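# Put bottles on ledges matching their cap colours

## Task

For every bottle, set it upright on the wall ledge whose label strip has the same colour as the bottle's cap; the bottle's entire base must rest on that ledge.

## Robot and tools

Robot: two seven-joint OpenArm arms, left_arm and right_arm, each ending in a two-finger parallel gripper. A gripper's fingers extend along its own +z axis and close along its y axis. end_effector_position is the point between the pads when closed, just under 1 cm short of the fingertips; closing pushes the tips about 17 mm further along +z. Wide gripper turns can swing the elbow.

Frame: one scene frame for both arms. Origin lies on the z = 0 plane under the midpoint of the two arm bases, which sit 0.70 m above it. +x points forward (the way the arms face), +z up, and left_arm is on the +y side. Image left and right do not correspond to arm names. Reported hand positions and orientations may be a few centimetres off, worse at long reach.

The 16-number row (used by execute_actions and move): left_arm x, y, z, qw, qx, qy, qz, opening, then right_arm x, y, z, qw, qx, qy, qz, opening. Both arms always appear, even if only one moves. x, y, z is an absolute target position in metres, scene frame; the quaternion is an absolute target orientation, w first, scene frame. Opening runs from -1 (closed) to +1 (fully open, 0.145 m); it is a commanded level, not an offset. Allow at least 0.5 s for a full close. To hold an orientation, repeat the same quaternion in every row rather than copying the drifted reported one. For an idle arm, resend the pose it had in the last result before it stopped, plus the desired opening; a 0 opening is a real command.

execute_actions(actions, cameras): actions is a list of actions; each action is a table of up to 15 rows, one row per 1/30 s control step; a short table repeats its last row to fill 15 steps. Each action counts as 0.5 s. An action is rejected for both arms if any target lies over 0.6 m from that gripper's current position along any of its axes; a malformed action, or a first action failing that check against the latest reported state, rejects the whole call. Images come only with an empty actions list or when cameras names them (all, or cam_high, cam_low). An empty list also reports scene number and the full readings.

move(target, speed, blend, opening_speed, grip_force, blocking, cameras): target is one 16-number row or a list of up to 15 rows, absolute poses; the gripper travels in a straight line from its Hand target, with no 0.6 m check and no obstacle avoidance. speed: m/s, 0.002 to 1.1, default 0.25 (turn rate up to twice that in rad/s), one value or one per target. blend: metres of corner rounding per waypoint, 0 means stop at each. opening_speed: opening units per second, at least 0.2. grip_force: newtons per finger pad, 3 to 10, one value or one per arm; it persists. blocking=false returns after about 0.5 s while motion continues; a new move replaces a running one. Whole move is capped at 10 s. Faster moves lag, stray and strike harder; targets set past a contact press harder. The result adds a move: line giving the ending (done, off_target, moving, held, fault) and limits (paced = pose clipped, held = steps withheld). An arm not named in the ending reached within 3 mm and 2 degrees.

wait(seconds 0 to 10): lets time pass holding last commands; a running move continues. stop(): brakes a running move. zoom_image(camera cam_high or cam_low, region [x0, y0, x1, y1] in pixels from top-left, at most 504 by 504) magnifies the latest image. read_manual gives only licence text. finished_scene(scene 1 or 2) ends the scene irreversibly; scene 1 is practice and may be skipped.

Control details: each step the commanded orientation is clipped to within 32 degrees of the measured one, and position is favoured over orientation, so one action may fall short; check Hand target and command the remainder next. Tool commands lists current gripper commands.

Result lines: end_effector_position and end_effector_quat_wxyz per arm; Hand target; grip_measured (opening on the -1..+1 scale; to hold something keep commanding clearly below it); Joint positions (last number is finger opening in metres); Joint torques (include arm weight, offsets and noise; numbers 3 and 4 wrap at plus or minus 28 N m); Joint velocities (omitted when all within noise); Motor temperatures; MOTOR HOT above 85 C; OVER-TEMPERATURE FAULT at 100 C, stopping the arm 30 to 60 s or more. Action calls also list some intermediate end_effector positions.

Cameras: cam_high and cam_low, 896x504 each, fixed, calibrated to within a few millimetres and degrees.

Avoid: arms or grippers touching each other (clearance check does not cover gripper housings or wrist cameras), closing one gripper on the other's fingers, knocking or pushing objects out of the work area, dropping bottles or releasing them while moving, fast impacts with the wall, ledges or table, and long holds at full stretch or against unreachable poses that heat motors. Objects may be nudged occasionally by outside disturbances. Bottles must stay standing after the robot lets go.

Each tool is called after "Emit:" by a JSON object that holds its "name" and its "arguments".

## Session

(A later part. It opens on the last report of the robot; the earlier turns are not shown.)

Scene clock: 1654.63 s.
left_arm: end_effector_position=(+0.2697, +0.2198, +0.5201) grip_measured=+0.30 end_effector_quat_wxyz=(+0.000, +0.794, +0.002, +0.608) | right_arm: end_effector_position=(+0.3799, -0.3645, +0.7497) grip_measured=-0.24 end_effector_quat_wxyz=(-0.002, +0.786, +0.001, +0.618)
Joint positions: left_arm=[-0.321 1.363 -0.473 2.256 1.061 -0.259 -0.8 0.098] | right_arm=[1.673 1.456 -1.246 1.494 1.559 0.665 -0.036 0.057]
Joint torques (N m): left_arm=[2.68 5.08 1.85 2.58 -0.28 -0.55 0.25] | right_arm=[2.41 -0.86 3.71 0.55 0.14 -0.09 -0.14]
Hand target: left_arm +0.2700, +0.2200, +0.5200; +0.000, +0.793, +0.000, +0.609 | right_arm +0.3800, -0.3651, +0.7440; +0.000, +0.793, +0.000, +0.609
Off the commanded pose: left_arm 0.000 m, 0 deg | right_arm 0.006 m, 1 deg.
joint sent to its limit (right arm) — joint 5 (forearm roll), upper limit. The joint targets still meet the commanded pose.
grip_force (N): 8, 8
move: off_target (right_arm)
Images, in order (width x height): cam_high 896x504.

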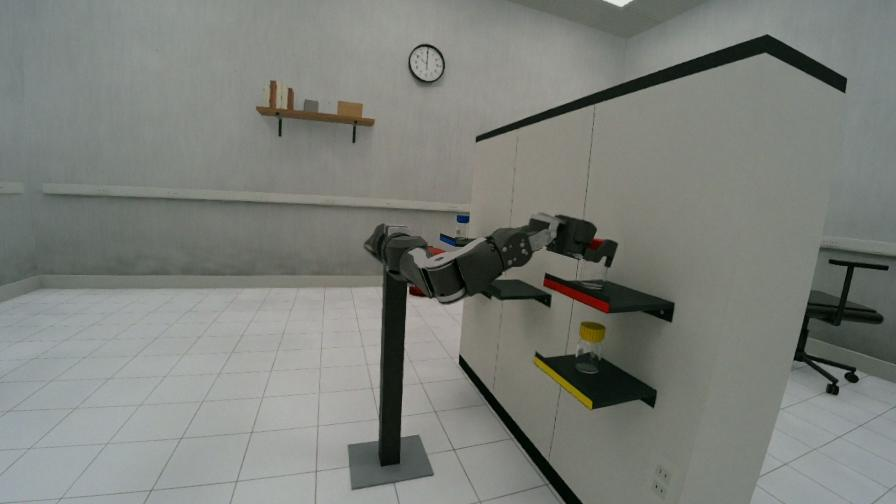

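Contact. Release and retreat, leaving all robots clear.

Emit:
{"name": "move", "arguments": {"target": [[0.27,0.22,0.52,0,0.7934,0,0.6088,0.3,0.38,-0.3645,0.7495,-0.002,0.786,0.001,0.618,-0.7],[0.27,0.22,0.52,0,0.7934,0,0.6088,0.3,0.38,-0.3645,0.7495,-0.002,0.786,0.001,0.618,0.3],[0.27,0.22,0.52,0,0.7934,0,0.6088,0.3,0.29,-0.3645,0.755,-0.002,0.786,0.001,0.618,0.3]], "speed": [0.05,0.05,0.12], "opening_speed": 0.8, "blend": [0,0,0], "cameras": ["all"]}}

Emit:
{"name": "zoom_image", "arguments": {"camera": "cam_high", "region": [440, 200, 690, 410]}}

Emit:
{"name": "zoom_image", "arguments": {"camera": "cam_low", "region": [330, 120, 630, 390]}}

Scene clock: 1669.13 s.
left_arm: end_effector_position=(+0.2697, +0.2198, +0.5201) grip_measured=+0.30 end_effector_quat_wxyz=(+0.000, +0.794, +0.002, +0.608) | right_arm: end_effector_position=(+0.2904, -0.3657, +0.7539) grip_measured=+0.30 end_effector_quat_wxyz=(+0.003, +0.780, +0.016, +0.625)
Joint positions: left_arm=[-0.321 1.363 -0.473 2.256 1.061 -0.259 -0.8 0.098] | right_arm=[1.987 1.828 -1.418 1.816 1.56 0.783 0.058 0.098]
Joint torques (N m): left_arm=[2.68 5.08 1.87 2.59 -0.28 -0.56 0.25] | right_arm=[1.78 -3.42 4.62 0.25 0.14 -0.34 0.17]
Hand target: left_arm +0.2700, +0.2200, +0.5200; +0.000, +0.793, +0.000, +0.609 | right_arm +0.2900, -0.3647, +0.7549; +0.001, +0.780, +0.018, +0.626
Off the commanded pose: left_arm 0.000 m, 0 deg | right_arm 0.002 m, 2 deg.
joint sent to its limit (right arm) — joint 1 (shoulder pitch), upper limit; joint 5 (forearm roll), upper limit; joint 6 (wrist pitch), upper limit. The joint targets still meet the commanded pose.
grip_force (N): 8, 8
move: done

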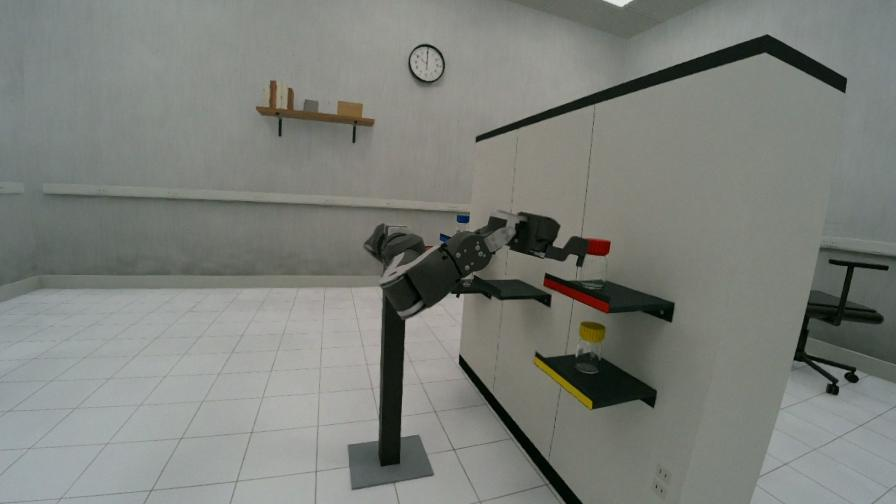

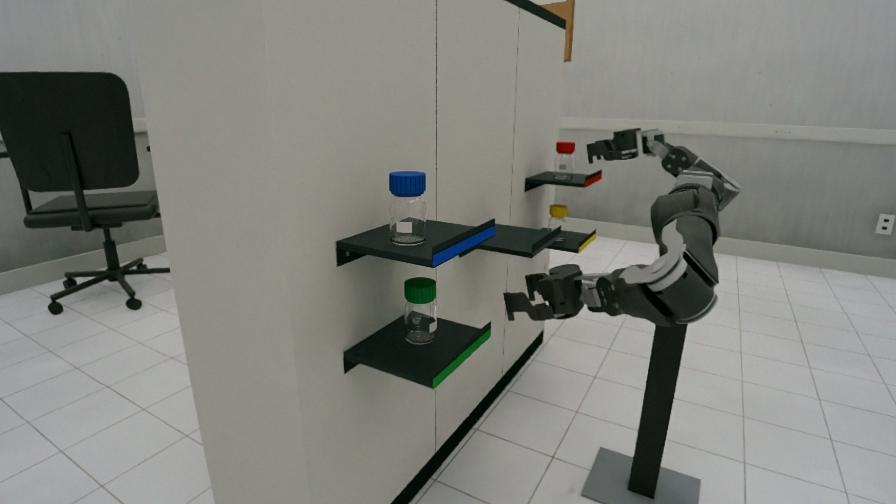

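Scaled by 2.016 from the camera's 896x504 image, which has a finer 1280x720 frame.

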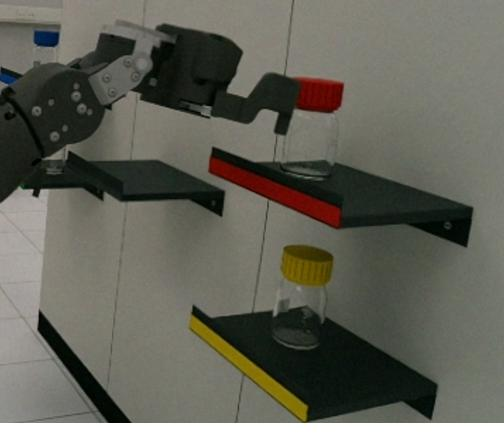

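Scaled by 1.680 from the camera's 896x504 image, which has a finer 1280x720 frame.

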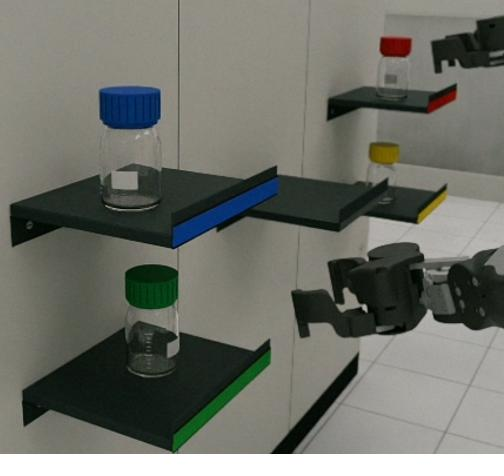

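Emit:
{"name": "finished_scene", "arguments": {"scene": 1}}

The scene is finished: the task was done.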